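# Refit band over corner guard around carton

## Task

Get the band back around the square carton so that it also passes over the corner guard; when you finish, the guard must sit in its proper place and the carton must rest flat and level.

## Robot and tools

Robot and scene. Two arms, left_arm and right_arm, face each other across a table. The scene frame has its origin at the table centre, +z up, and the table surface at z = +0.020 m. left_arm's base is at (+0.031, +0.461, +0.140) m with quat_wxyz (+0.702, 0, 0, -0.712), on the +y side. right_arm's base is at (-0.039, -0.458, +0.143) m with quat_wxyz (+0.708, 0, 0, +0.707). Arm names do not match image sides. Loose objects may get an occasional small shove from outside.

Frames. Every hand pose, velocity, target and wrist-camera pose is given in that arm's own base frame. Offsets run along that arm's base axes, and rotations turn about the current Hand target position. Reported hand poses can be off by up to a few centimetres, more at long reach.

Gripper. Fingers point along the gripper's +x axis and close along its y axis. end_effector_position is the midpoint between the fingers, 3 to 4 cm behind the tips. Only the last 1.5 cm of each inner finger face is flat.

The 14-number row. All motion tools use a row of 14 numbers, each in [-1, 1], always for both arms: left_arm dx, dy, dz, rx, ry, rz, opening, then right_arm in the same order. dx to rz are offsets, not poses: they count from that arm's Hand target at the start of the action or move, along its base axes. 1.0 equals 0.6 m of travel or 180 degrees; rx, ry, rz form a single rotation vector. A translation longer than 1.0 may be shortened. Sending zeros for all six pose numbers holds the arm at its Hand target (and re-requests it if the gripper sagged short). opening is absolute, not an offset: +1 is fully open (0.080 m), -1 fully closed, and empty fingers touch near -0.78. Closing fully takes about 0.6 s. Always resend the opening you want; a 0 there commands half open.

execute_actions. actions is a list of actions; each action is a table of up to 15 rows, one per 1/30 s step, and a short table repeats its last row to fill 15 steps. Every row of one action counts from the same start pose, so rows are not cumulative, but each new action starts from the new Hand target, so repeating an offset keeps moving. An empty list returns images and full state. cameras picks images by name (cam_left_wrist, cam_right_wrist, or ["all"]); an unknown name voids the call.

move. target is one 14-number row or a list of up to 15 rows, all counted from the same starting Hand targets. Paths are straight, end together, last at least 0.5 s and at most 10 s. speed is the top path speed in m/s (0.002 to 4.3, default 0.25; turning up to twice that in rad/s), one number or one per target. blend, in m, rounds corners of a list; 0 stops at each point. opening_speed (0.2 or more per second on the opening scale) ramps finger changes. grip_force sets per-pad force in N, 8 to 34, one value or one per arm, and persists. blocking=false returns after about 0.5 s while the move runs. Paths do not avoid obstacles or the other arm; the hand lags and strays more when fast or fully stretched. Avoid routes near an arm's own base, which can flip its shoulder posture. The result adds a move: line: done (within 8 mm and 2 degrees), off_target, moving, held, blocked (stopped far from its goal, often by contact) or fault; limits=paced means a clipped pose, limits=held means withheld steps.

wait: seconds 0 to 10, arms hold their last command. stop: brakes a running move, needing some distance. zoom_image: camera is cam_left_wrist or cam_right_wrist, region [x0, y0, x1, y1] in pixels from the top-left, at most 504 by 504, on the newest image. finished_scene: scene is the current scene's integer number; it cannot be undone, so call it only when the goal holds without the robot.

Results. Each arm reports end_effector_position (m), end_effector_quat_wxyz, velocities (m/s, rad/s), Hand target (last commanded pose after clipping), grip_measured (opening on the command scale, accurate to about 2 mm; reads slightly under the part width when squeezing), Joint positions (last value is finger opening in m), Joint torques, External joint torques (a push toward larger joint values lowers it), Tool commands, motor temperatures, and a Wrist depth grid: 7 by 7 cells, rows separated by " / ", distances in mm from about 60 mm, "-" for no data. "within noise" means the arm is still. To grip, command about 0.08 below the grip_measured reading at first contact for full force.

Control quirks. Orientation commands are clipped to 32 degrees from the measured orientation each step. Friction and weight can leave the gripper low, short or tilted; small moves may not happen or go sideways. Check position and tilt after each move and correct with an offset.

Avoid. Objects leaving the table, drops, releasing moving parts, fast impacts and heavy pushes. Any contact between the two arms, including one gripper closing on the other's fingers. Strain on wrist-camera cables. Contact torque at joint limits (N m: waist 18, shoulder 22.3, elbow 20.2, wrist pitch 2.95, wrist yaw 3.34, wrist roll 3.12) causes a 10 s stop; held weight counts. Motors warn at 50 °C and fault at 95 °C; avoid long holds at full stretch or pushing at unreachable poses. Large single-step targets can trigger an over-speed fault. To stop pressing on something, command the target back past the gripper.

Cameras: cam_left_wrist and cam_right_wrist, 672x504, fy about 407.5 px, centre near (336, 252).

Each tool is called after "Call:" as name(argument=value, ...), one argument or row to a line, values as JSON.

## Session

Call:
execute_actions(
  actions=[],
)

Scene clock: 0.00 s.
left_arm: end_effector_position=(+0.2716, -0.0172, +0.0517) grip_measured=+1.000 end_effector_quat_wxyz=(+0.926, -0.137, +0.274, +0.219) | right_arm: end_effector_position=(+0.2664, -0.1822, +0.0534) grip_measured=+1.000 end_effector_quat_wxyz=(+0.729, -0.294, +0.529, +0.320)
Joint positions: left_arm=[-0.401 1.25 0.276 0.187 -0.642 -0.705 0.08] | right_arm=[-0.728 1.766 1.13 -0.859 -0.277 -1.625 0.08]
Joint velocities: within noise
Joint torques (N m): no reading
External joint torques (N m): no reading
Motor temperatures (°C): left_arm=[28 26 23 27 27 26] | right_arm=[24 23 25 32 26 26]
Heat: left arm: hottest waist 28 °C (+0.0 °C/min); right arm: hottest wrist pitch 32 °C (+0.0 °C/min).
Wrist depth (mm): cam_left_wrist=[1747 2090 463 496 258 248 266 / 1521 373 397 412 289 244 219 / 319 328 339 356 332 268 225 / 283 290 297 306 317 296 245 / - 264 268 271 281 291 268 / - - 237 244 251 249 - / - - 218 222 227 230 72] | cam_right_wrist=[223 228 100 103 105 107 258 / 226 232 235 103 133 254 262 / 230 234 240 246 252 258 266 / 231 236 243 249 256 262 270 / 235 94 246 252 258 109 274 / - 78 247 215 264 86 75 / - 248 213 260 267 270 -]
Hand target: left_arm +0.2752, -0.0178, +0.0578; +0.929, -0.140, +0.263, +0.219 | right_arm +0.2707, -0.1845, +0.0594; +0.733, -0.305, +0.521, +0.315
Tool commands: left_gripper/opening=+1.0 right_gripper/opening=+1.0

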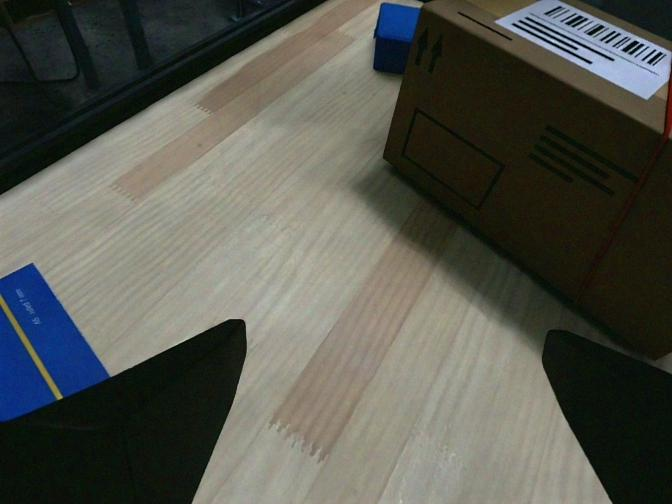

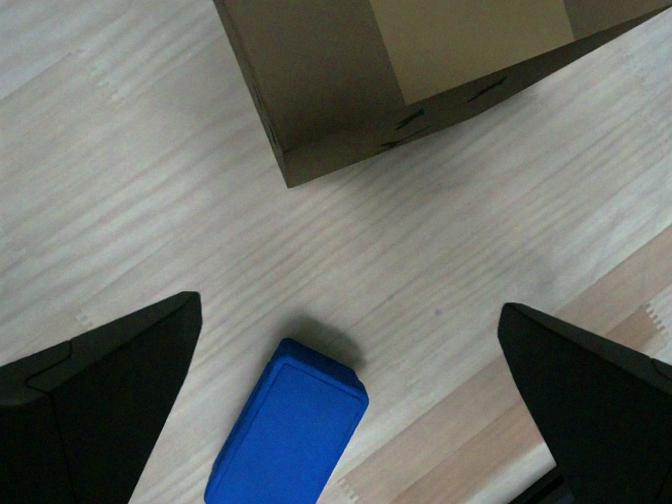

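Call:
move(
  target=[-0.092,-0.17,0.45,0.022,0.1,-0.166,1,-0.117,0.358,0.45,0.095,-0.107,-0.274,1],
  cameras=["all"],
)

Scene clock: 10.30 s.
left_arm: end_effector_position=(+0.2192, -0.1196, +0.3199) grip_measured=+1.000 end_effector_quat_wxyz=(+0.902, +0.010, +0.432, +0.002) | right_arm: end_effector_position=(+0.2005, +0.0322, +0.3203) grip_measured=+1.000 end_effector_quat_wxyz=(+0.899, -0.006, +0.437, +0.006)
Joint positions: left_arm=[-0.772 1.236 1.599 -1.419 -0.463 -0.636 0.08] | right_arm=[0.283 1.013 1.486 -1.396 0.168 0.208 0.08]
Joint torques (N m): left_arm=[-0.24 -2.17 7.81 0.42 -0.14 -0.04] | right_arm=[0.22 -0.79 6.46 0.94 0.3 0.21]
External joint torques (N m): left_arm=[-0.23 0.66 2.5 -0.63 0.12 -0.05] | right_arm=[0.22 0.44 1.49 -0.25 0.22 0.21]
Heat: left arm: hottest waist 28 °C (+0.0 °C/min); right arm: hottest wrist pitch 32 °C (+0.0 °C/min).
Wrist depth (mm): cam_left_wrist=[1733 697 682 661 663 658 1574 / 1668 639 466 461 601 613 1471 / 1511 598 567 477 570 566 1461 / 585 559 551 545 539 529 1235 / 529 534 520 513 507 488 1292 / - - 483 484 477 463 - / - - 463 462 454 447 72] | cam_right_wrist=[1658 647 651 649 655 - 1763 / 1565 608 612 608 627 624 651 / 1523 571 578 426 431 597 605 / 1417 542 542 486 411 560 573 / 1365 94 525 524 529 109 537 / - 78 501 500 500 86 75 / - 466 472 476 482 86 -]
Hand target: left_arm +0.2200, -0.1198, +0.3278; +0.906, -0.001, +0.423, +0.001 | right_arm +0.2005, +0.0303, +0.3294; +0.906, +0.000, +0.423, +0.001
Off the commanded pose: left_arm 0.008 m, 2 deg | right_arm 0.009 m, 2 deg.
move: off_target (right_arm)

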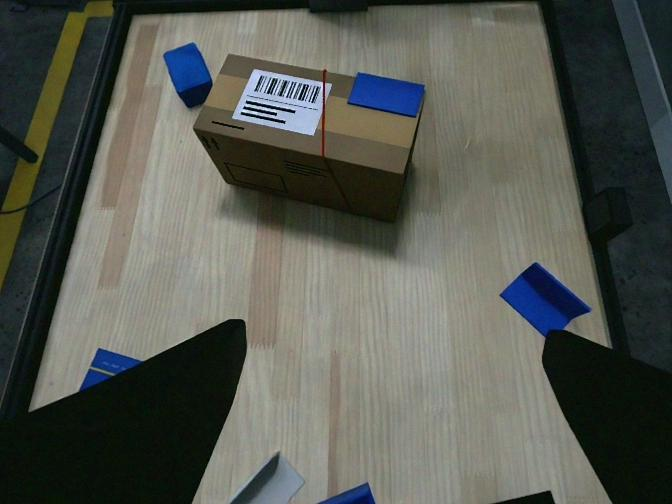

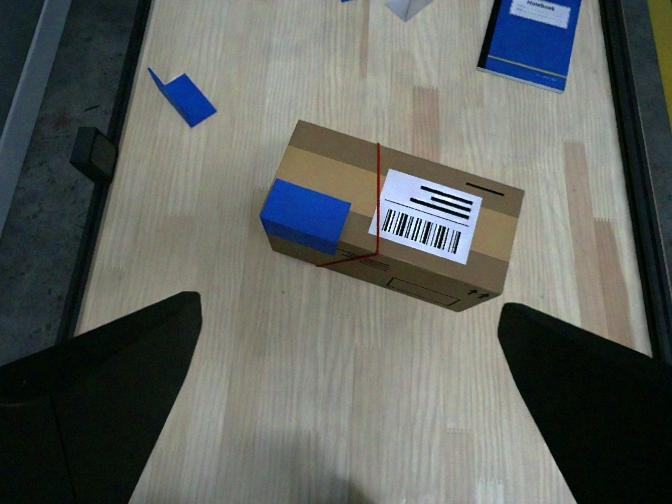

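Call:
zoom_image(
  camera="cam_right_wrist",
  region=[230, 100, 530, 325],
)

Call:
zoom_image(
  camera="cam_left_wrist",
  region=[150, 30, 450, 255],
)

Call:
zoom_image(
  camera="cam_left_wrist",
  region=[480, 240, 620, 345],
)

Scaled by 1.680 from the camera's 672x504 image, which has a finer 960x720 frame.

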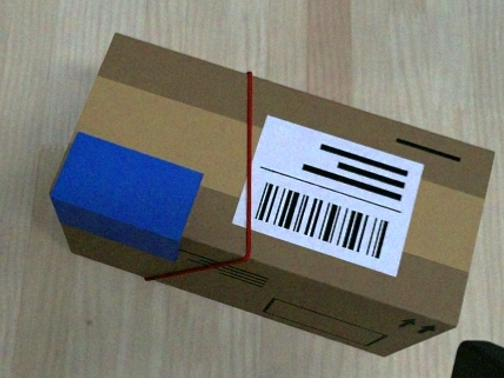

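Scaled by 1.680 from the camera's 672x504 image, which has a finer 960x720 frame.

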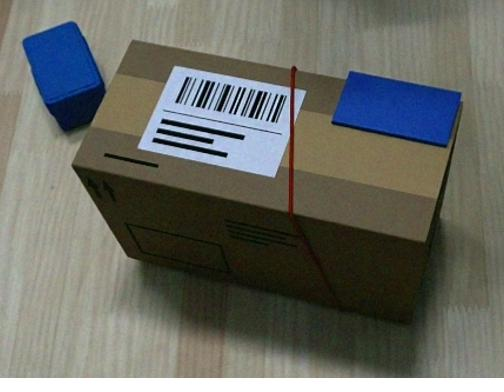

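Scaled by 3.600 from the camera's 672x504 image, which has a finer 960x720 frame.

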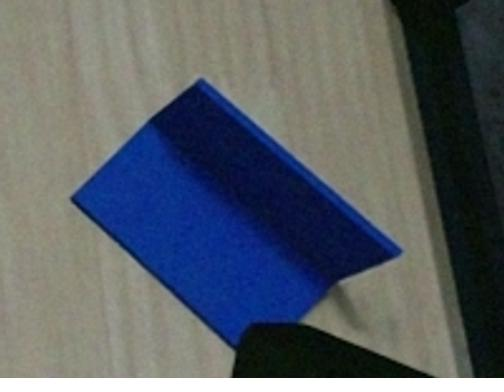

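Call:
move(
  target=[0.25,0.127,-0.345,-0.003,-0.0276,-0.078,0.3,0.06,-0.033,-0.352,-0.0047,-0.0274,-0.108,0.3],
  cameras=["all"],
)

Scene clock: 52.40 s.
left_arm: end_effector_position=(+0.3683, -0.0435, +0.1206) grip_measured=+0.304 end_effector_quat_wxyz=(+0.915, +0.045, +0.386, -0.108) | right_arm: end_effector_position=(+0.2347, +0.0097, +0.1168) grip_measured=+0.303 end_effector_quat_wxyz=(+0.907, +0.061, +0.387, -0.153)
Joint positions: left_arm=[-0.071 1.432 0.837 -0.211 0.115 0.118 0.049] | right_arm=[0.315 0.88 0.529 -0.569 0.436 0.494 0.049]
Joint torques (N m): left_arm=[0.13 -4.56 5.29 1.82 0.18 0.09] | right_arm=[0.05 -1.1 4.26 2 0.49 0.22]
External joint torques (N m): left_arm=[0.14 0.75 -1.07 0.43 0.12 0.09] | right_arm=[0.07 0.51 -1.93 0.83 0.27 0.22]
Motor temperatures (°C): left_arm=[27 26 29 28 26 26] | right_arm=[24 24 31 33 27 26]
Heat: left arm: hottest elbow 29 °C (+6.9 °C/min); right arm: hottest wrist pitch 33 °C (+1.1 °C/min).
Wrist depth (mm): cam_left_wrist=[458 465 458 458 467 448 429 / 414 237 235 234 231 239 404 / 384 220 218 217 215 215 368 / 354 340 281 270 262 335 339 / 325 323 328 318 318 317 314 / 306 - - 298 298 - 301 / - - - 279 277 - -] | cam_right_wrist=[418 235 428 438 445 456 438 / 379 216 219 222 226 233 418 / 349 199 204 206 209 212 390 / 328 254 259 245 252 345 360 / 312 317 95 323 322 330 300 / - - 295 301 298 - 295 / - - 279 284 286 - -]
Hand target: left_arm +0.3700, -0.0436, +0.1208; +0.917, +0.047, +0.381, -0.112 | right_arm +0.2365, +0.0105, +0.1182; +0.910, +0.065, +0.378, -0.155
Off the commanded pose: left_arm 0.002 m, 1 deg | right_arm 0.002 m, 1 deg.
move: done

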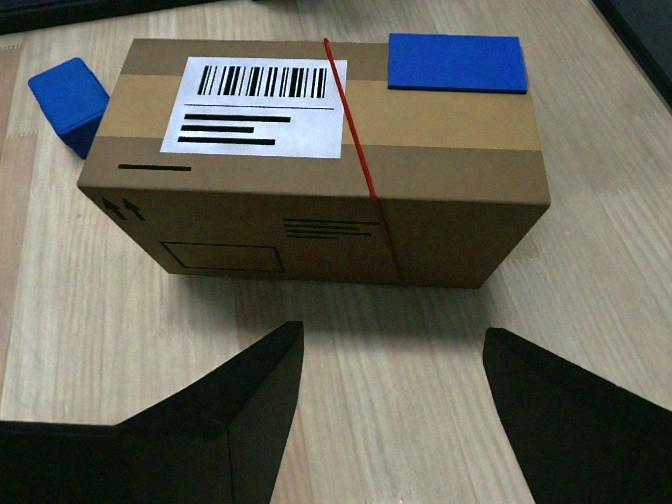

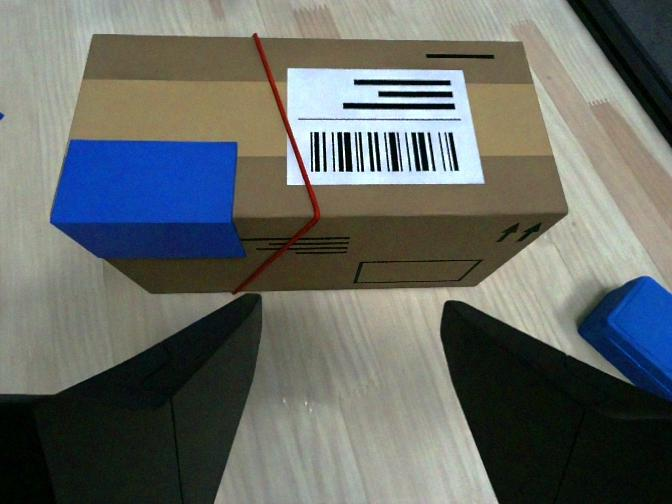

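Call:
move(
  target=[0.089,-0.0215,-0.094,0,0,0,0,0.0765,-0.0005,-0.092,0,0,0,0],
  cameras=["all"],
)

Scene clock: 70.20 s.
left_arm: end_effector_position=(+0.4134, -0.0551, +0.0544) grip_measured=+0.004 end_effector_quat_wxyz=(+0.909, +0.045, +0.398, -0.111) | right_arm: end_effector_position=(+0.2807, +0.0092, +0.0616) grip_measured=+0.003 end_effector_quat_wxyz=(+0.908, +0.062, +0.385, -0.157)
Joint positions: left_arm=[-0.095 1.747 0.877 0.039 0.103 0.102 0.035] | right_arm=[0.242 1.216 0.44 -0.116 0.398 0.435 0.035]
Joint torques (N m): left_arm=[-0.15 -6.23 7.98 1.76 -0.15 -0.08] | right_arm=[-0.16 -2.68 3.95 2.02 0.02 -0.11]
External joint torques (N m): left_arm=[-0.18 0.76 2.29 0.4 -0.19 -0.09] | right_arm=[-0.18 0.43 -1.67 0.8 -0.16 -0.11]
Heat: left arm: hottest wrist pitch 32 °C (+5.1 °C/min); right arm: hottest wrist pitch 35 °C (+3.0 °C/min).
Wrist depth (mm): cam_left_wrist=[162 158 156 156 153 153 341 / 145 141 143 142 141 140 144 / 136 134 134 132 131 131 128 / 187 181 173 168 162 157 258 / 256 251 250 249 244 246 248 / 241 241 - 233 231 - 233 / - - - 220 220 - -] | cam_right_wrist=[158 160 164 166 169 172 178 / 146 148 152 152 155 160 162 / - 132 139 141 142 146 147 / - - 131 134 137 139 140 / 247 203 83 221 108 241 274 / - - 81 247 - - 262 / - - 232 233 81 - -]
Hand target: left_arm +0.4234, -0.0565, +0.0644; +0.917, +0.047, +0.381, -0.112 | right_arm +0.2824, +0.0102, +0.0630; +0.910, +0.065, +0.378, -0.155
Off the commanded pose: left_arm 0.014 m, 2 deg | right_arm 0.002 m, 1 deg.
move: off_target (left_arm)

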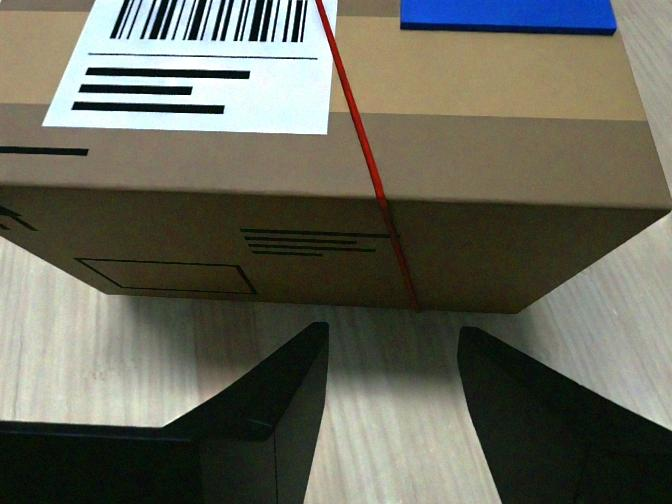

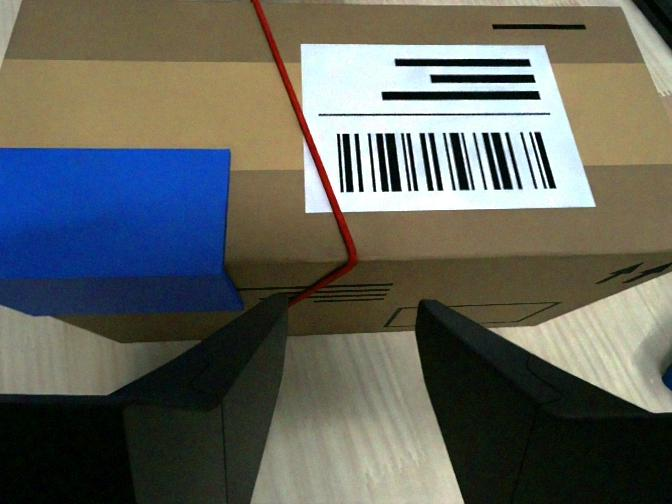

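Call:
move(
  target=[0.027,-0.002,0.001,0,0,0,-0.3,0.013,-0.0047,-0.0144,0,0,0,-0.3],
  cameras=["all"],
)

Scene clock: 78.00 s.
left_arm: end_effector_position=(+0.4322, -0.0569, +0.0580) grip_measured=-0.296 end_effector_quat_wxyz=(+0.913, +0.045, +0.390, -0.111) | right_arm: end_effector_position=(+0.2885, +0.0062, +0.0529) grip_measured=-0.297 end_effector_quat_wxyz=(+0.907, +0.062, +0.385, -0.157)
Joint positions: left_arm=[-0.095 1.799 0.948 0.038 0.103 0.102 0.022] | right_arm=[0.217 1.278 0.435 -0.041 0.382 0.415 0.022]
Joint torques (N m): left_arm=[-0.07 -6.67 8.18 0.69 -0.12 -0.05] | right_arm=[-0.01 -2.77 3.52 2.04 0.07 -0.14]
External joint torques (N m): left_arm=[-0.02 0.77 2.43 -0.69 -0.17 -0.06] | right_arm=[-0.01 0.59 -1.92 0.82 -0.12 -0.14]
Motor temperatures (°C): left_arm=[27 27 28 33 26 26] | right_arm=[24 24 29 36 27 26]
Heat: left arm: hottest wrist pitch 33 °C (+5.0 °C/min); right arm: hottest wrist pitch 36 °C (+4.0 °C/min).
Wrist depth (mm): cam_left_wrist=[165 164 163 161 157 - 348 / 149 148 147 149 145 144 146 / 139 138 137 136 133 134 134 / 133 140 135 128 126 124 125 / 254 226 212 176 168 180 246 / 241 242 - 231 - - 233 / - - - 224 216 - -] | cam_right_wrist=[147 150 153 155 157 160 163 / 136 139 140 141 146 146 149 / - 131 130 130 132 136 137 / 114 115 120 122 125 127 128 / 238 - 127 154 109 200 259 / 237 - - 237 85 - 254 / - - - 224 - - -]
Hand target: left_arm +0.4396, -0.0577, +0.0650; +0.917, +0.047, +0.381, -0.112 | right_arm +0.2902, +0.0074, +0.0543; +0.910, +0.065, +0.378, -0.155
Off the commanded pose: left_arm 0.010 m, 1 deg | right_arm 0.002 m, 1 deg.
move: off_target (left_arm)

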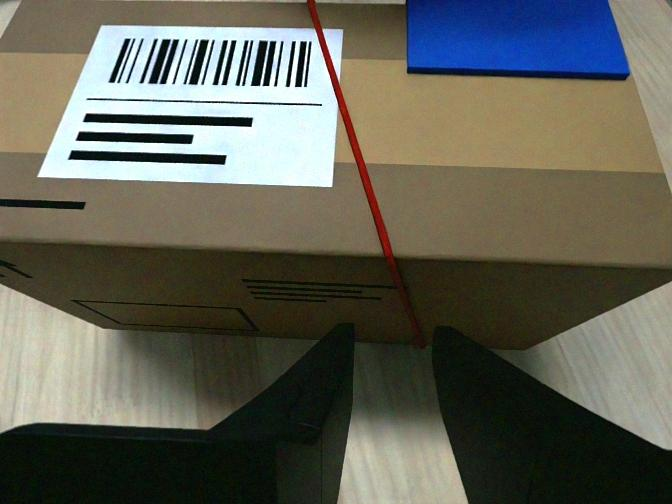

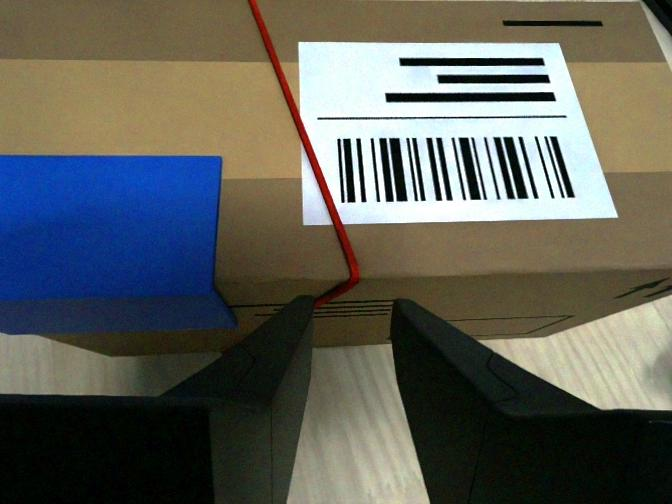

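Call:
move(
  target=[0.0252,-0.006,-0.0142,0,0,0,-0.3,0.0187,-0.0065,-0.0157,0,0,0,0.05],
  cameras=["all"],
  speed=0.08,
)

Scene clock: 84.40 s.
left_arm: end_effector_position=(+0.4448, -0.0577, +0.0468) grip_measured=-0.296 end_effector_quat_wxyz=(+0.910, +0.044, +0.398, -0.109) | right_arm: end_effector_position=(+0.2969, +0.0056, +0.0413) grip_measured=+0.046 end_effector_quat_wxyz=(+0.907, +0.058, +0.389, -0.152)
Joint positions: left_arm=[-0.095 1.869 1 0.039 0.1 0.099 0.022] | right_arm=[0.2 1.358 0.435 0.039 0.364 0.391 0.037]
Joint torques (N m): left_arm=[-0.31 -7.09 8.1 1.76 -0.15 -0.08] | right_arm=[-0.45 -2.75 4.3 2.45 0.04 -0.11]
External joint torques (N m): left_arm=[-0.29 0.79 2.46 0.41 -0.2 -0.08] | right_arm=[-0.45 0.92 -0.91 1.22 -0.13 -0.11]
Heat: left arm: hottest wrist pitch 33 °C (+5.1 °C/min); right arm: hottest wrist pitch 37 °C (+5.1 °C/min).
Wrist depth (mm): cam_left_wrist=[146 148 144 143 141 135 139 / - 132 129 130 131 128 129 / 124 121 120 120 119 117 119 / - - 115 113 110 109 109 / 238 205 166 135 130 155 150 / 232 231 - 221 - - 224 / - - - 213 209 - -] | cam_right_wrist=[130 133 135 136 140 142 145 / 120 122 122 126 128 131 133 / - 108 115 116 119 120 123 / - - - 108 111 111 113 / - 98 92 145 110 154 164 / - - 220 229 90 - 244 / - - 211 216 212 - -]
Hand target: left_arm +0.4547, -0.0613, +0.0564; +0.917, +0.047, +0.381, -0.112 | right_arm +0.3014, +0.0035, +0.0449; +0.910, +0.065, +0.378, -0.155
Off the commanded pose: left_arm 0.014 m, 2 deg | right_arm 0.006 m, 2 deg.
move: off_target (left_arm)

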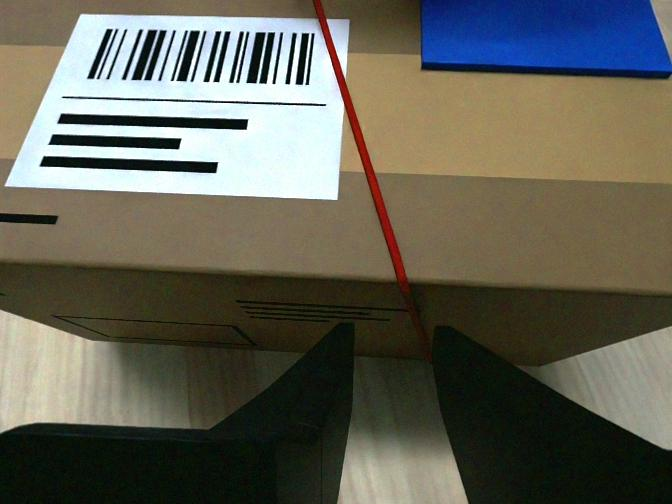

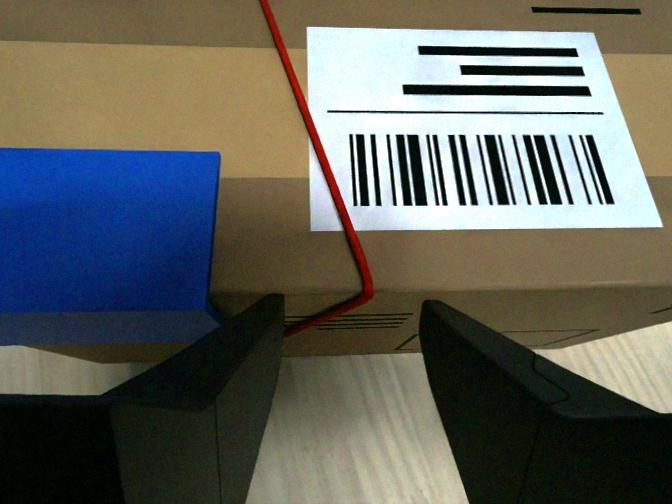

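Call:
move(
  target=[0.0117,-0.0042,-0.001,0,0,0,-0.3,0.005,-0.0067,-0.005,0,0,0,0.05],
  cameras=["all"],
  speed=0.06,
)

Scene clock: 89.43 s.
left_arm: end_effector_position=(+0.4531, -0.0601, +0.0475) grip_measured=-0.296 end_effector_quat_wxyz=(+0.911, +0.044, +0.395, -0.109) | right_arm: end_effector_position=(+0.2984, +0.0049, +0.0377) grip_measured=+0.046 end_effector_quat_wxyz=(+0.906, +0.057, +0.393, -0.146)
Joint positions: left_arm=[-0.1 1.894 1.032 0.039 0.097 0.095 0.022] | right_arm=[0.187 1.375 0.434 0.057 0.343 0.372 0.037]
Joint torques (N m): left_arm=[-0.31 -7.29 8.11 1.34 -0.15 -0.08] | right_arm=[-0.93 -2.26 4.26 3.06 0.27 -0.08]
External joint torques (N m): left_arm=[-0.31 0.77 2.44 -0.02 -0.2 -0.08] | right_arm=[-0.89 1.48 -0.89 1.83 0.1 -0.08]
Heat: left arm: hottest wrist pitch 34 °C (+6.1 °C/min); right arm: hottest wrist pitch 38 °C (+5.0 °C/min).
Wrist depth (mm): cam_left_wrist=[147 147 145 144 - - 137 / - 133 130 131 130 127 128 / 125 121 121 118 116 117 118 / - 112 - 111 110 111 109 / 169 156 126 106 108 122 104 / 233 232 - 220 - - 223 / - - - 212 209 - -] | cam_right_wrist=[124 127 129 131 134 136 137 / 115 116 117 120 123 125 128 / - - 109 111 114 115 118 / - - 103 104 107 106 108 / - 95 84 141 106 147 152 / - - 217 225 90 - 238 / - - 209 213 210 - -]
Hand target: left_arm +0.4618, -0.0638, +0.0558; +0.917, +0.047, +0.381, -0.112 | right_arm +0.3044, -0.0005, +0.0419; +0.910, +0.065, +0.378, -0.155
Off the commanded pose: left_arm 0.013 m, 2 deg | right_arm 0.009 m, 2 deg.
move: off_target (left_arm, right_arm)

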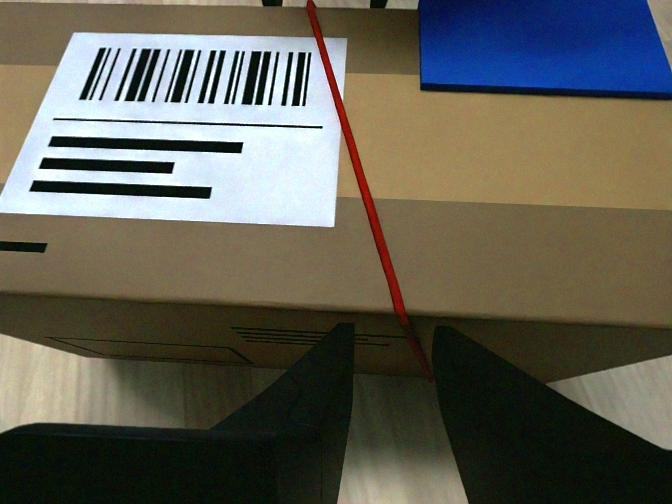

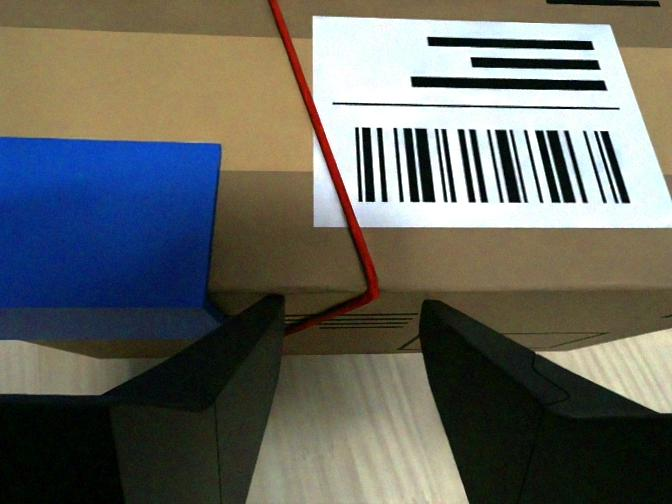

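Call:
move(
  target=[0,0,0,0,0,0,-1,0,0,0,0,0,0,-1],
  cameras=["all"],
  opening_speed=0.8,
  grip_force=34,
)

Scene clock: 93.63 s.
left_arm: end_effector_position=(+0.4528, -0.0620, +0.0475) grip_measured=-0.763 end_effector_quat_wxyz=(+0.911, +0.045, +0.395, -0.110) | right_arm: end_effector_position=(+0.2986, +0.0060, +0.0352) grip_measured=-0.757 end_effector_quat_wxyz=(+0.905, +0.060, +0.396, -0.141)
Joint positions: left_arm=[-0.105 1.894 1.032 0.039 0.095 0.095 0.001] | right_arm=[0.184 1.384 0.432 0.065 0.329 0.372 0.001]
Joint torques (N m): left_arm=[-0.3 -7.35 8.13 1.34 -0.09 -0.09] | right_arm=[-0.63 -3.26 4.09 2.47 0.68 -0.04]
External joint torques (N m): left_arm=[-0.24 0.75 2.41 -0.03 -0.14 -0.09] | right_arm=[-0.63 0.5 -0.99 1.25 0.53 -0.04]
Heat: left arm: hottest wrist pitch 34 °C (+6.0 °C/min); right arm: hottest wrist pitch 39 °C (+6.0 °C/min).
Wrist depth (mm): cam_left_wrist=[146 146 144 143 - 137 308 / - 132 129 130 130 128 127 / 124 121 120 119 119 - 117 / - 112 114 109 108 107 108 / 164 151 127 106 108 119 104 / 230 228 228 - 79 220 222 / - - - - - - -] | cam_right_wrist=[121 123 124 126 128 130 133 / - 114 114 116 118 121 121 / - - 106 108 110 111 113 / - - 99 101 103 103 105 / 158 112 137 96 144 149 152 / 220 222 - - - 230 232 / - - - - - - -]
Hand target: left_arm +0.4618, -0.0638, +0.0558; +0.917, +0.047, +0.381, -0.112 | right_arm +0.3044, -0.0005, +0.0419; +0.910, +0.065, +0.378, -0.155
Off the commanded pose: left_arm 0.012 m, 2 deg | right_arm 0.011 m, 3 deg.
move: off_target (left_arm, right_arm)

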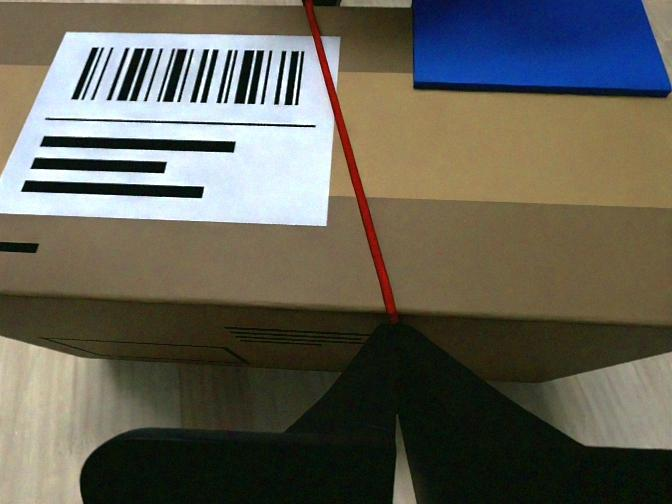

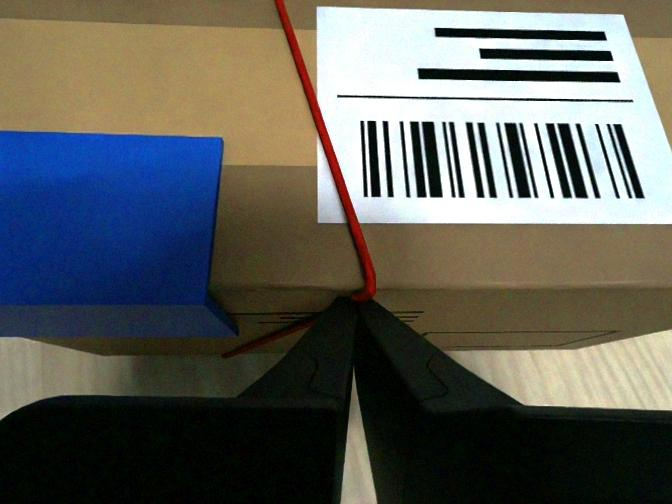

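Call:
move(
  target=[-0.02,0.004,0.016,0,0,0,-1,-0.022,0.014,0.016,0,0,0,-1],
  cameras=["all"],
  speed=0.08,
)

Scene clock: 97.83 s.
left_arm: end_effector_position=(+0.4509, -0.0625, +0.0585) grip_measured=-0.763 end_effector_quat_wxyz=(+0.914, +0.045, +0.388, -0.111) | right_arm: end_effector_position=(+0.2911, +0.0121, +0.0465) grip_measured=-0.757 end_effector_quat_wxyz=(+0.908, +0.060, +0.389, -0.144)
Joint positions: left_arm=[-0.106 1.86 1.027 0.026 0.095 0.095 0.001] | right_arm=[0.226 1.312 0.431 -0.004 0.364 0.408 0.001]
Joint torques (N m): left_arm=[-0.05 -10.38 4.5 0.71 -0.01 -0.01] | right_arm=[0.14 -4.8 3.73 0.89 0.68 0.23]
External joint torques (N m): left_arm=[-0.11 -2.46 -1.28 -0.66 -0.04 -0.01] | right_arm=[0.17 -1.34 -1.58 -0.33 0.5 0.23]
Heat: left arm: hottest wrist pitch 34 °C (+6.0 °C/min); right arm: hottest wrist pitch 39 °C (+6.0 °C/min).
Wrist depth (mm): cam_left_wrist=[167 165 164 358 360 365 357 / 151 150 148 149 144 142 146 / 137 136 137 132 133 132 132 / 126 123 123 123 125 122 122 / 167 138 129 121 116 117 116 / 241 239 237 - 79 230 234 / - - - - - - -] | cam_right_wrist=[138 140 141 144 147 148 150 / 129 128 130 131 137 136 138 / - - 122 122 125 126 127 / - - 114 115 117 120 121 / 234 169 171 96 160 189 251 / 230 232 - - - 243 245 / - - - - - - -]
Hand target: left_arm +0.4498, -0.0614, +0.0654; +0.917, +0.047, +0.381, -0.112 | right_arm +0.2912, +0.0079, +0.0515; +0.910, +0.065, +0.378, -0.155
Off the commanded pose: left_arm 0.007 m, 1 deg | right_arm 0.007 m, 2 deg.
move: done

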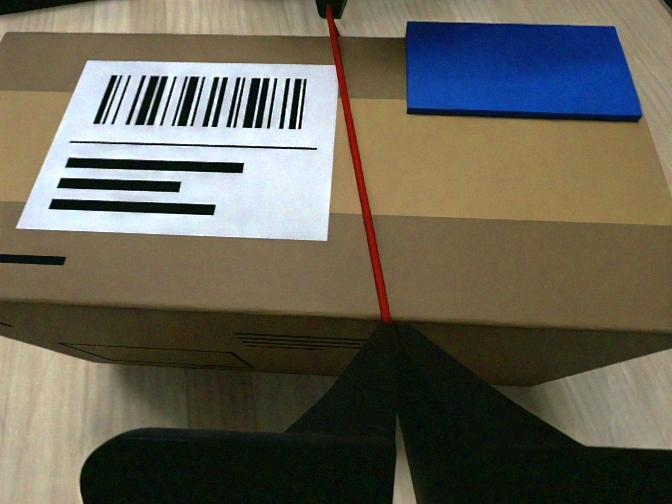

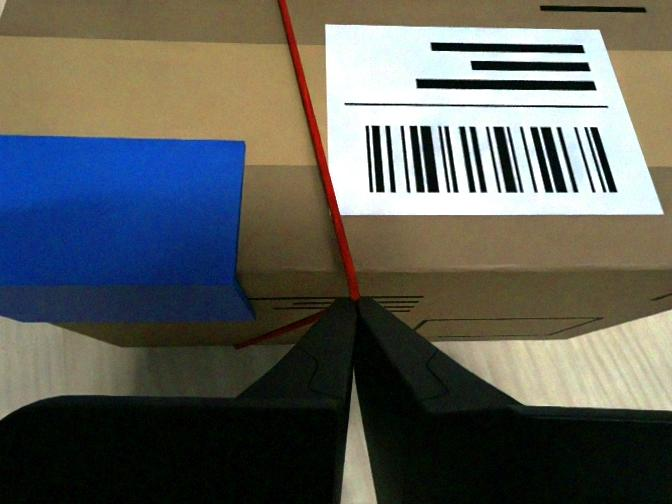

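Call:
move(
  target=[
    [0,0,0.006,0,0,0,-1,-0.006,0.002,0.018,0,0,0,-1],
    [-0.0117,-0.0485,0.006,0,0,0,-1,0.0265,0.0967,0.018,0,0,0,-1],
  ],
  cameras=["all"],
  blend=[0.004,0],
  speed=0.08,
)

Scene clock: 106.97 s.
left_arm: end_effector_position=(+0.4431, -0.0893, +0.0605) grip_measured=-0.763 end_effector_quat_wxyz=(+0.912, +0.043, +0.392, -0.113) | right_arm: end_effector_position=(+0.2990, +0.0606, +0.0507) grip_measured=-0.757 end_effector_quat_wxyz=(+0.904, +0.056, +0.395, -0.157)
Joint positions: left_arm=[-0.183 1.845 1.021 0.012 0.048 0.036 0.001] | right_arm=[0.444 1.43 0.566 -0.13 0.513 0.613 0.001]
Joint torques (N m): left_arm=[-0.14 -10.49 4.49 1.24 -0.17 -0.09] | right_arm=[0.24 -3.96 6.89 0.79 0.58 0.23]
External joint torques (N m): left_arm=[-0.08 -2.68 -1.27 -0.12 -0.19 -0.09] | right_arm=[0.21 0.2 1.74 -0.27 0.33 0.22]
Motor temperatures (°C): left_arm=[27 32 30 32 26 25] | right_arm=[24 25 29 38 27 26]
Heat: left arm: hottest shoulder 32 °C (+6.0 °C/min); right arm: hottest wrist pitch 38 °C (+5.0 °C/min).
Wrist depth (mm): cam_left_wrist=[373 165 165 163 368 353 352 / 151 150 149 146 145 148 320 / 138 138 139 133 135 134 294 / 127 126 126 125 124 124 270 / 176 141 134 127 119 129 251 / 242 240 241 - 79 237 235 / - - - - - - -] | cam_right_wrist=[313 143 145 147 151 154 157 / 291 131 134 137 141 141 145 / 273 - - - 128 131 135 / 255 - - - 123 125 128 / 239 241 198 89 193 244 261 / 231 234 - - - 250 254 / - - - - - - -]
Hand target: left_arm +0.4427, -0.0905, +0.0690; +0.917, +0.047, +0.381, -0.112 | right_arm +0.3071, +0.0659, +0.0623; +0.910, +0.065, +0.378, -0.155
Off the commanded pose: left_arm 0.009 m, 1 deg | right_arm 0.015 m, 2 deg.
move: off_target (left_arm, right_arm); blend cut to 0 m at target 1

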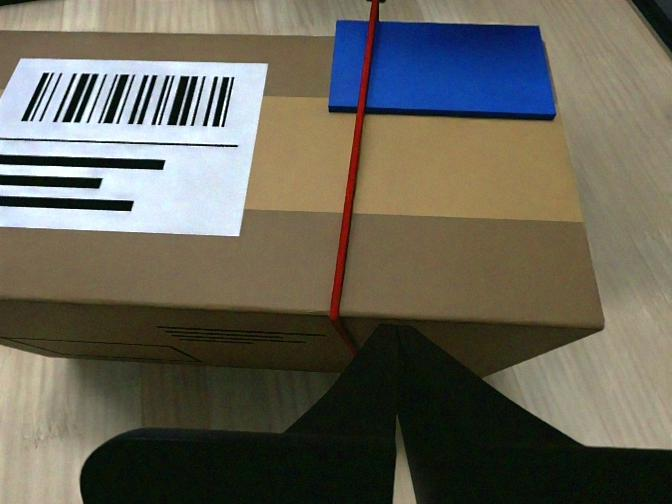

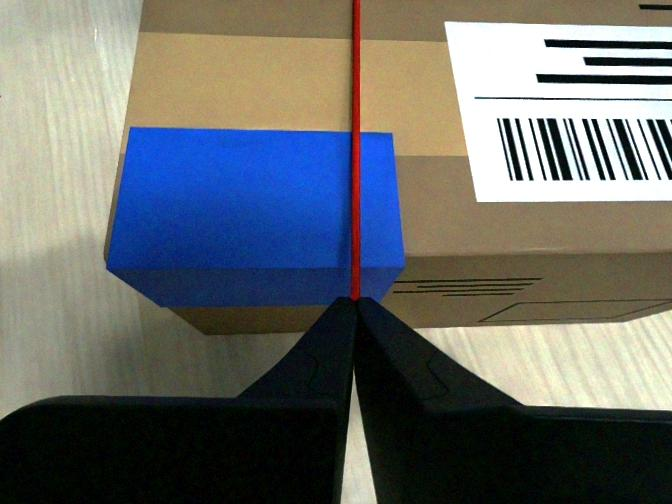

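Call:
move(
  target=[
    [0,0,0,0,0,0,-0.5,0.009,0.0265,0,0,0,0,-1],
    [-0.04,0.01,0.05,0,0,0,-0.5,0.009,0.0265,0,0,0,0,-1],
  ],
  cameras=["all"],
  speed=0.1,
)

Scene clock: 115.00 s.
left_arm: end_effector_position=(+0.4206, -0.0851, +0.0936) grip_measured=-0.504 end_effector_quat_wxyz=(+0.914, +0.043, +0.387, -0.113) | right_arm: end_effector_position=(+0.3049, +0.0756, +0.0513) grip_measured=-0.757 end_effector_quat_wxyz=(+0.904, +0.056, +0.394, -0.158)
Joint positions: left_arm=[-0.183 1.696 0.981 -0.086 0.048 0.036 0.012] | right_arm=[0.492 1.482 0.616 -0.152 0.54 0.661 0.001]
Joint torques (N m): left_arm=[0.15 -9.32 4.75 0.71 -0.06 0.01] | right_arm=[0.42 -4.12 6.9 0.84 0.66 0.23]
External joint torques (N m): left_arm=[0.18 -2.25 -1.34 -0.67 -0.08 0.01] | right_arm=[0.46 0.44 1.68 -0.22 0.37 0.22]
Heat: left arm: hottest shoulder 35 °C (+9.0 °C/min); right arm: hottest wrist pitch 37 °C (+4.0 °C/min).
Wrist depth (mm): cam_left_wrist=[414 416 413 416 405 407 386 / 198 196 191 189 185 367 368 / 179 179 178 176 176 325 335 / 169 164 161 162 162 301 309 / 286 234 221 183 180 285 286 / 273 273 - - 80 273 267 / - - - - - - -] | cam_right_wrist=[314 316 144 145 151 155 158 / 289 294 134 135 141 141 145 / 273 272 - - - 131 135 / 255 256 111 - 124 125 128 / 238 241 170 89 188 234 252 / 229 234 - - - 250 255 / - - - - - - -]
Hand target: left_arm +0.4187, -0.0845, +0.0990; +0.917, +0.047, +0.381, -0.112 | right_arm +0.3125, +0.0818, +0.0623; +0.910, +0.065, +0.378, -0.155
Off the commanded pose: left_arm 0.006 m, 1 deg | right_arm 0.015 m, 2 deg.
move: off_target (right_arm)

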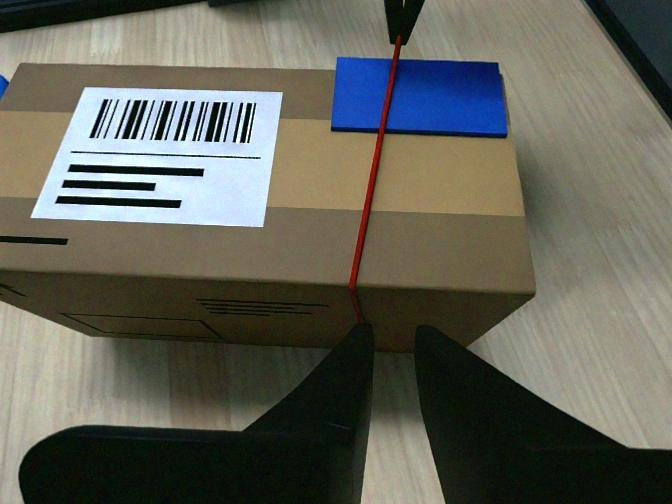

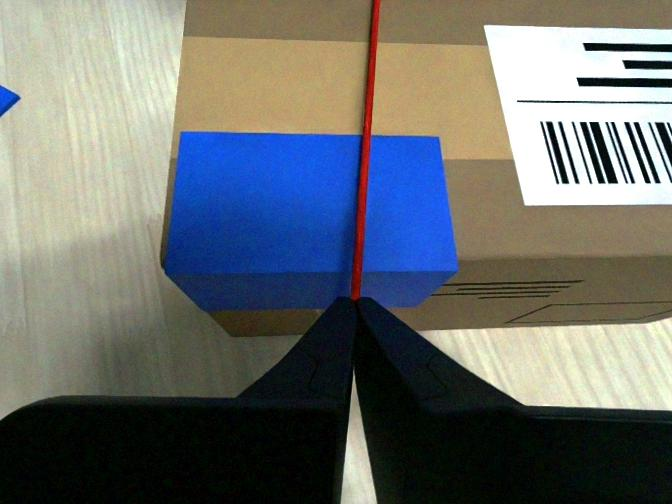

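Call:
move(
  target=[
    [0,0,0,0,0,0,-0.5,0.006,-0.002,-0.022,0,0,0,-1],
    [0,0,0,0,0,0,-0.5,0.006,-0.002,-0.022,0,0,0,-0.4],
    [0,0,0,0,0,0,-0.5,-0.07,0.023,0.07,0,0,0,-0.4],
  ],
  cameras=["all"],
  speed=0.1,
  opening_speed=0.4,
)

Scene clock: 123.43 s.
left_arm: end_effector_position=(+0.4206, -0.0851, +0.0936) grip_measured=-0.504 end_effector_quat_wxyz=(+0.914, +0.043, +0.387, -0.113) | right_arm: end_effector_position=(+0.2642, +0.0925, +0.0906) grip_measured=-0.403 end_effector_quat_wxyz=(+0.903, +0.049, +0.397, -0.155)
Joint positions: left_arm=[-0.183 1.696 0.981 -0.086 0.048 0.036 0.012] | right_arm=[0.653 1.298 0.667 -0.483 0.617 0.816 0.017]
Joint torques (N m): left_arm=[0.15 -9.33 4.76 0.7 -0.06 0.01] | right_arm=[0.28 -4.36 7.04 0.63 0.7 0.2]
External joint torques (N m): left_arm=[0.15 -2.2 -1.42 -0.71 -0.08 0.01] | right_arm=[0.26 -0.65 1.39 -0.3 0.37 0.2]
Heat: left arm: hottest shoulder 34 °C (+8.1 °C/min); right arm: hottest wrist pitch 36 °C (+2.0 °C/min).
Wrist depth (mm): cam_left_wrist=[413 419 410 414 410 406 404 / 200 196 195 191 - 368 365 / - 179 178 177 176 337 335 / 169 165 161 162 162 300 308 / 284 234 222 183 181 283 287 / 274 274 - - 80 272 267 / - - - - - - -] | cam_right_wrist=[358 371 199 199 206 212 218 / 333 345 183 181 190 195 200 / 314 317 - 172 178 183 188 / 295 299 300 258 243 246 255 / 277 281 289 297 298 307 311 / 266 - - 268 86 - 298 / - - - 257 - - -]
Hand target: left_arm +0.4187, -0.0845, +0.0990; +0.917, +0.047, +0.381, -0.112 | right_arm +0.2705, +0.0956, +0.1043; +0.910, +0.065, +0.378, -0.155
Off the commanded pose: left_arm 0.006 m, 1 deg | right_arm 0.015 m, 3 deg.
move: off_target (right_arm)

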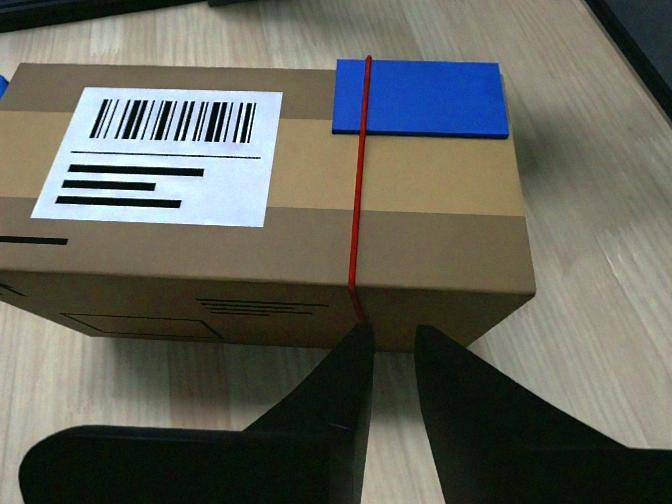

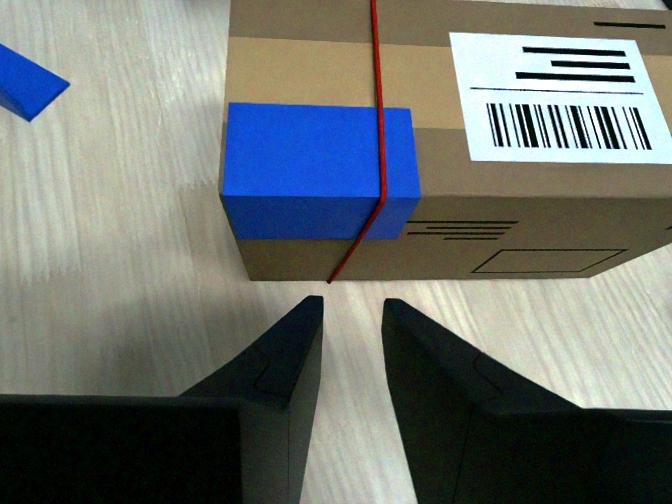

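Call:
move(
  target=[0.0383,0.0148,-0.063,0,0,0,-0.2,0.076,-0.05,-0.068,0,0,0,-0.1],
  cameras=["all"],
  speed=0.12,
)

Scene clock: 135.03 s.
left_arm: end_effector_position=(+0.4381, -0.0750, +0.0585) grip_measured=-0.204 end_effector_quat_wxyz=(+0.914, +0.045, +0.389, -0.108) | right_arm: end_effector_position=(+0.3141, +0.0663, +0.0621) grip_measured=-0.104 end_effector_quat_wxyz=(+0.908, +0.059, +0.384, -0.155)
Joint positions: left_arm=[-0.149 1.823 0.98 0.036 0.06 0.061 0.026] | right_arm=[0.441 1.456 0.627 -0.138 0.516 0.606 0.03]
Joint torques (N m): left_arm=[-0.04 -6.95 5.68 1.81 0.14 0.09] | right_arm=[-0.27 -3.82 3.8 1.87 0.16 -0.13]
External joint torques (N m): left_arm=[-0.02 0.7 -0.1 0.43 0.12 0.09] | right_arm=[-0.3 0.72 -1.59 0.74 -0.09 -0.14]
Heat: left arm: hottest shoulder 34 °C (+7.1 °C/min); right arm: hottest wrist pitch 36 °C (+1.0 °C/min).
Wrist depth (mm): cam_left_wrist=[170 168 165 165 370 157 352 / 153 152 149 149 147 143 317 / 139 138 139 133 135 134 281 / 129 126 125 125 124 124 261 / 219 202 167 139 132 139 245 / 243 244 - 234 231 238 234 / - - - 222 219 - -] | cam_right_wrist=[339 344 164 166 369 375 383 / 313 314 152 154 156 160 162 / 291 290 140 142 143 147 148 / 271 273 126 - 132 135 137 / 254 254 83 124 124 149 160 / - - 73 247 - - 262 / - - - 233 - - -]
Hand target: left_arm +0.4417, -0.0756, +0.0612; +0.917, +0.047, +0.381, -0.112 | right_arm +0.3161, +0.0656, +0.0635; +0.910, +0.065, +0.378, -0.155
Off the commanded pose: left_arm 0.005 m, 1 deg | right_arm 0.003 m, 1 deg.
move: done

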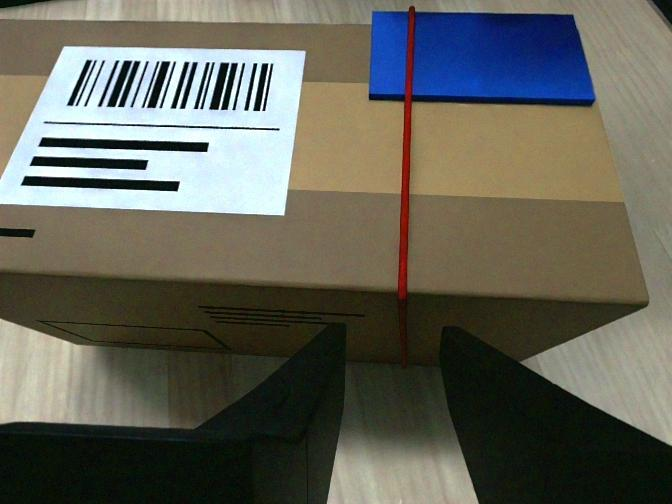

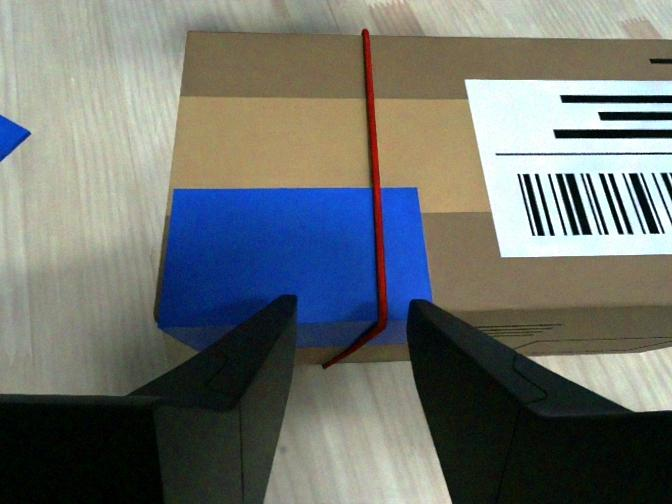

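Call:
move(
  target=[
    [0.008,-0.0055,-0.0125,0,0,0,-0.2,-0.0033,-0.0117,-0.0295,0,0,0,-0.1],
    [0.008,-0.0055,-0.0125,0,0,0,-1,-0.0033,-0.0117,-0.0295,0,0,0,-1],
  ],
  cameras=["all"],
  speed=0.08,
  opening_speed=0.8,
)

Scene clock: 142.77 s.
left_arm: end_effector_position=(+0.4402, -0.0753, +0.0479) grip_measured=-0.763 end_effector_quat_wxyz=(+0.912, +0.045, +0.394, -0.108) | right_arm: end_effector_position=(+0.3123, +0.0623, +0.0482) grip_measured=-0.757 end_effector_quat_wxyz=(+0.912, +0.060, +0.378, -0.150)
Joint positions: left_arm=[-0.149 1.857 0.98 0.061 0.06 0.061 0.001] | right_arm=[0.429 1.478 0.566 -0.03 0.508 0.584 0.001]
Joint torques (N m): left_arm=[-0.29 -7.04 6.72 1.8 -0.05 -0.08] | right_arm=[-0.66 -2.5 3.6 1.68 0 -0.16]
External joint torques (N m): left_arm=[-0.28 0.76 1.06 0.42 -0.08 -0.08] | right_arm=[-0.67 1.94 -1.48 0.56 -0.25 -0.16]
Heat: left arm: hottest shoulder 34 °C (+6.0 °C/min); right arm: hottest wrist pitch 36 °C (-1.0 °C/min).
Wrist depth (mm): cam_left_wrist=[153 149 149 147 - - 334 / 139 135 134 133 132 131 294 / 127 124 123 122 119 124 122 / - 118 115 113 112 111 110 / 220 197 164 134 128 151 233 / 233 230 233 - 79 225 224 / - - - - - - -] | cam_right_wrist=[332 330 151 151 155 158 160 / 305 303 138 137 143 143 146 / 282 276 129 129 131 132 134 / 263 - - - 120 122 124 / 244 241 - 88 142 146 153 / 233 237 - - - 246 250 / - - - - - - -]
Hand target: left_arm +0.4465, -0.0789, +0.0537; +0.917, +0.047, +0.381, -0.112 | right_arm +0.3141, +0.0586, +0.0458; +0.910, +0.065, +0.378, -0.155
Off the commanded pose: left_arm 0.009 m, 2 deg | right_arm 0.005 m, 1 deg.
move: off_target (left_arm); target 2's new opening was sent with left_arm's hand 0.009 m and 2 deg from that target

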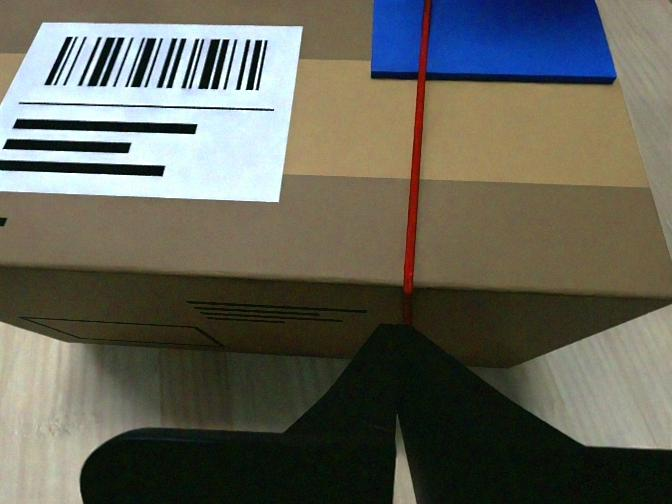

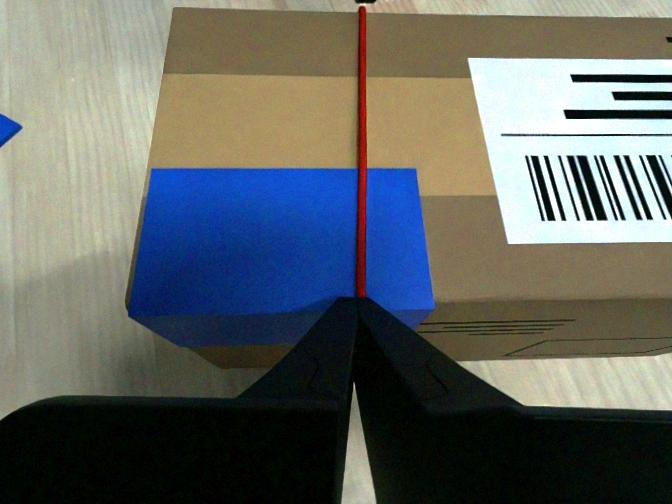

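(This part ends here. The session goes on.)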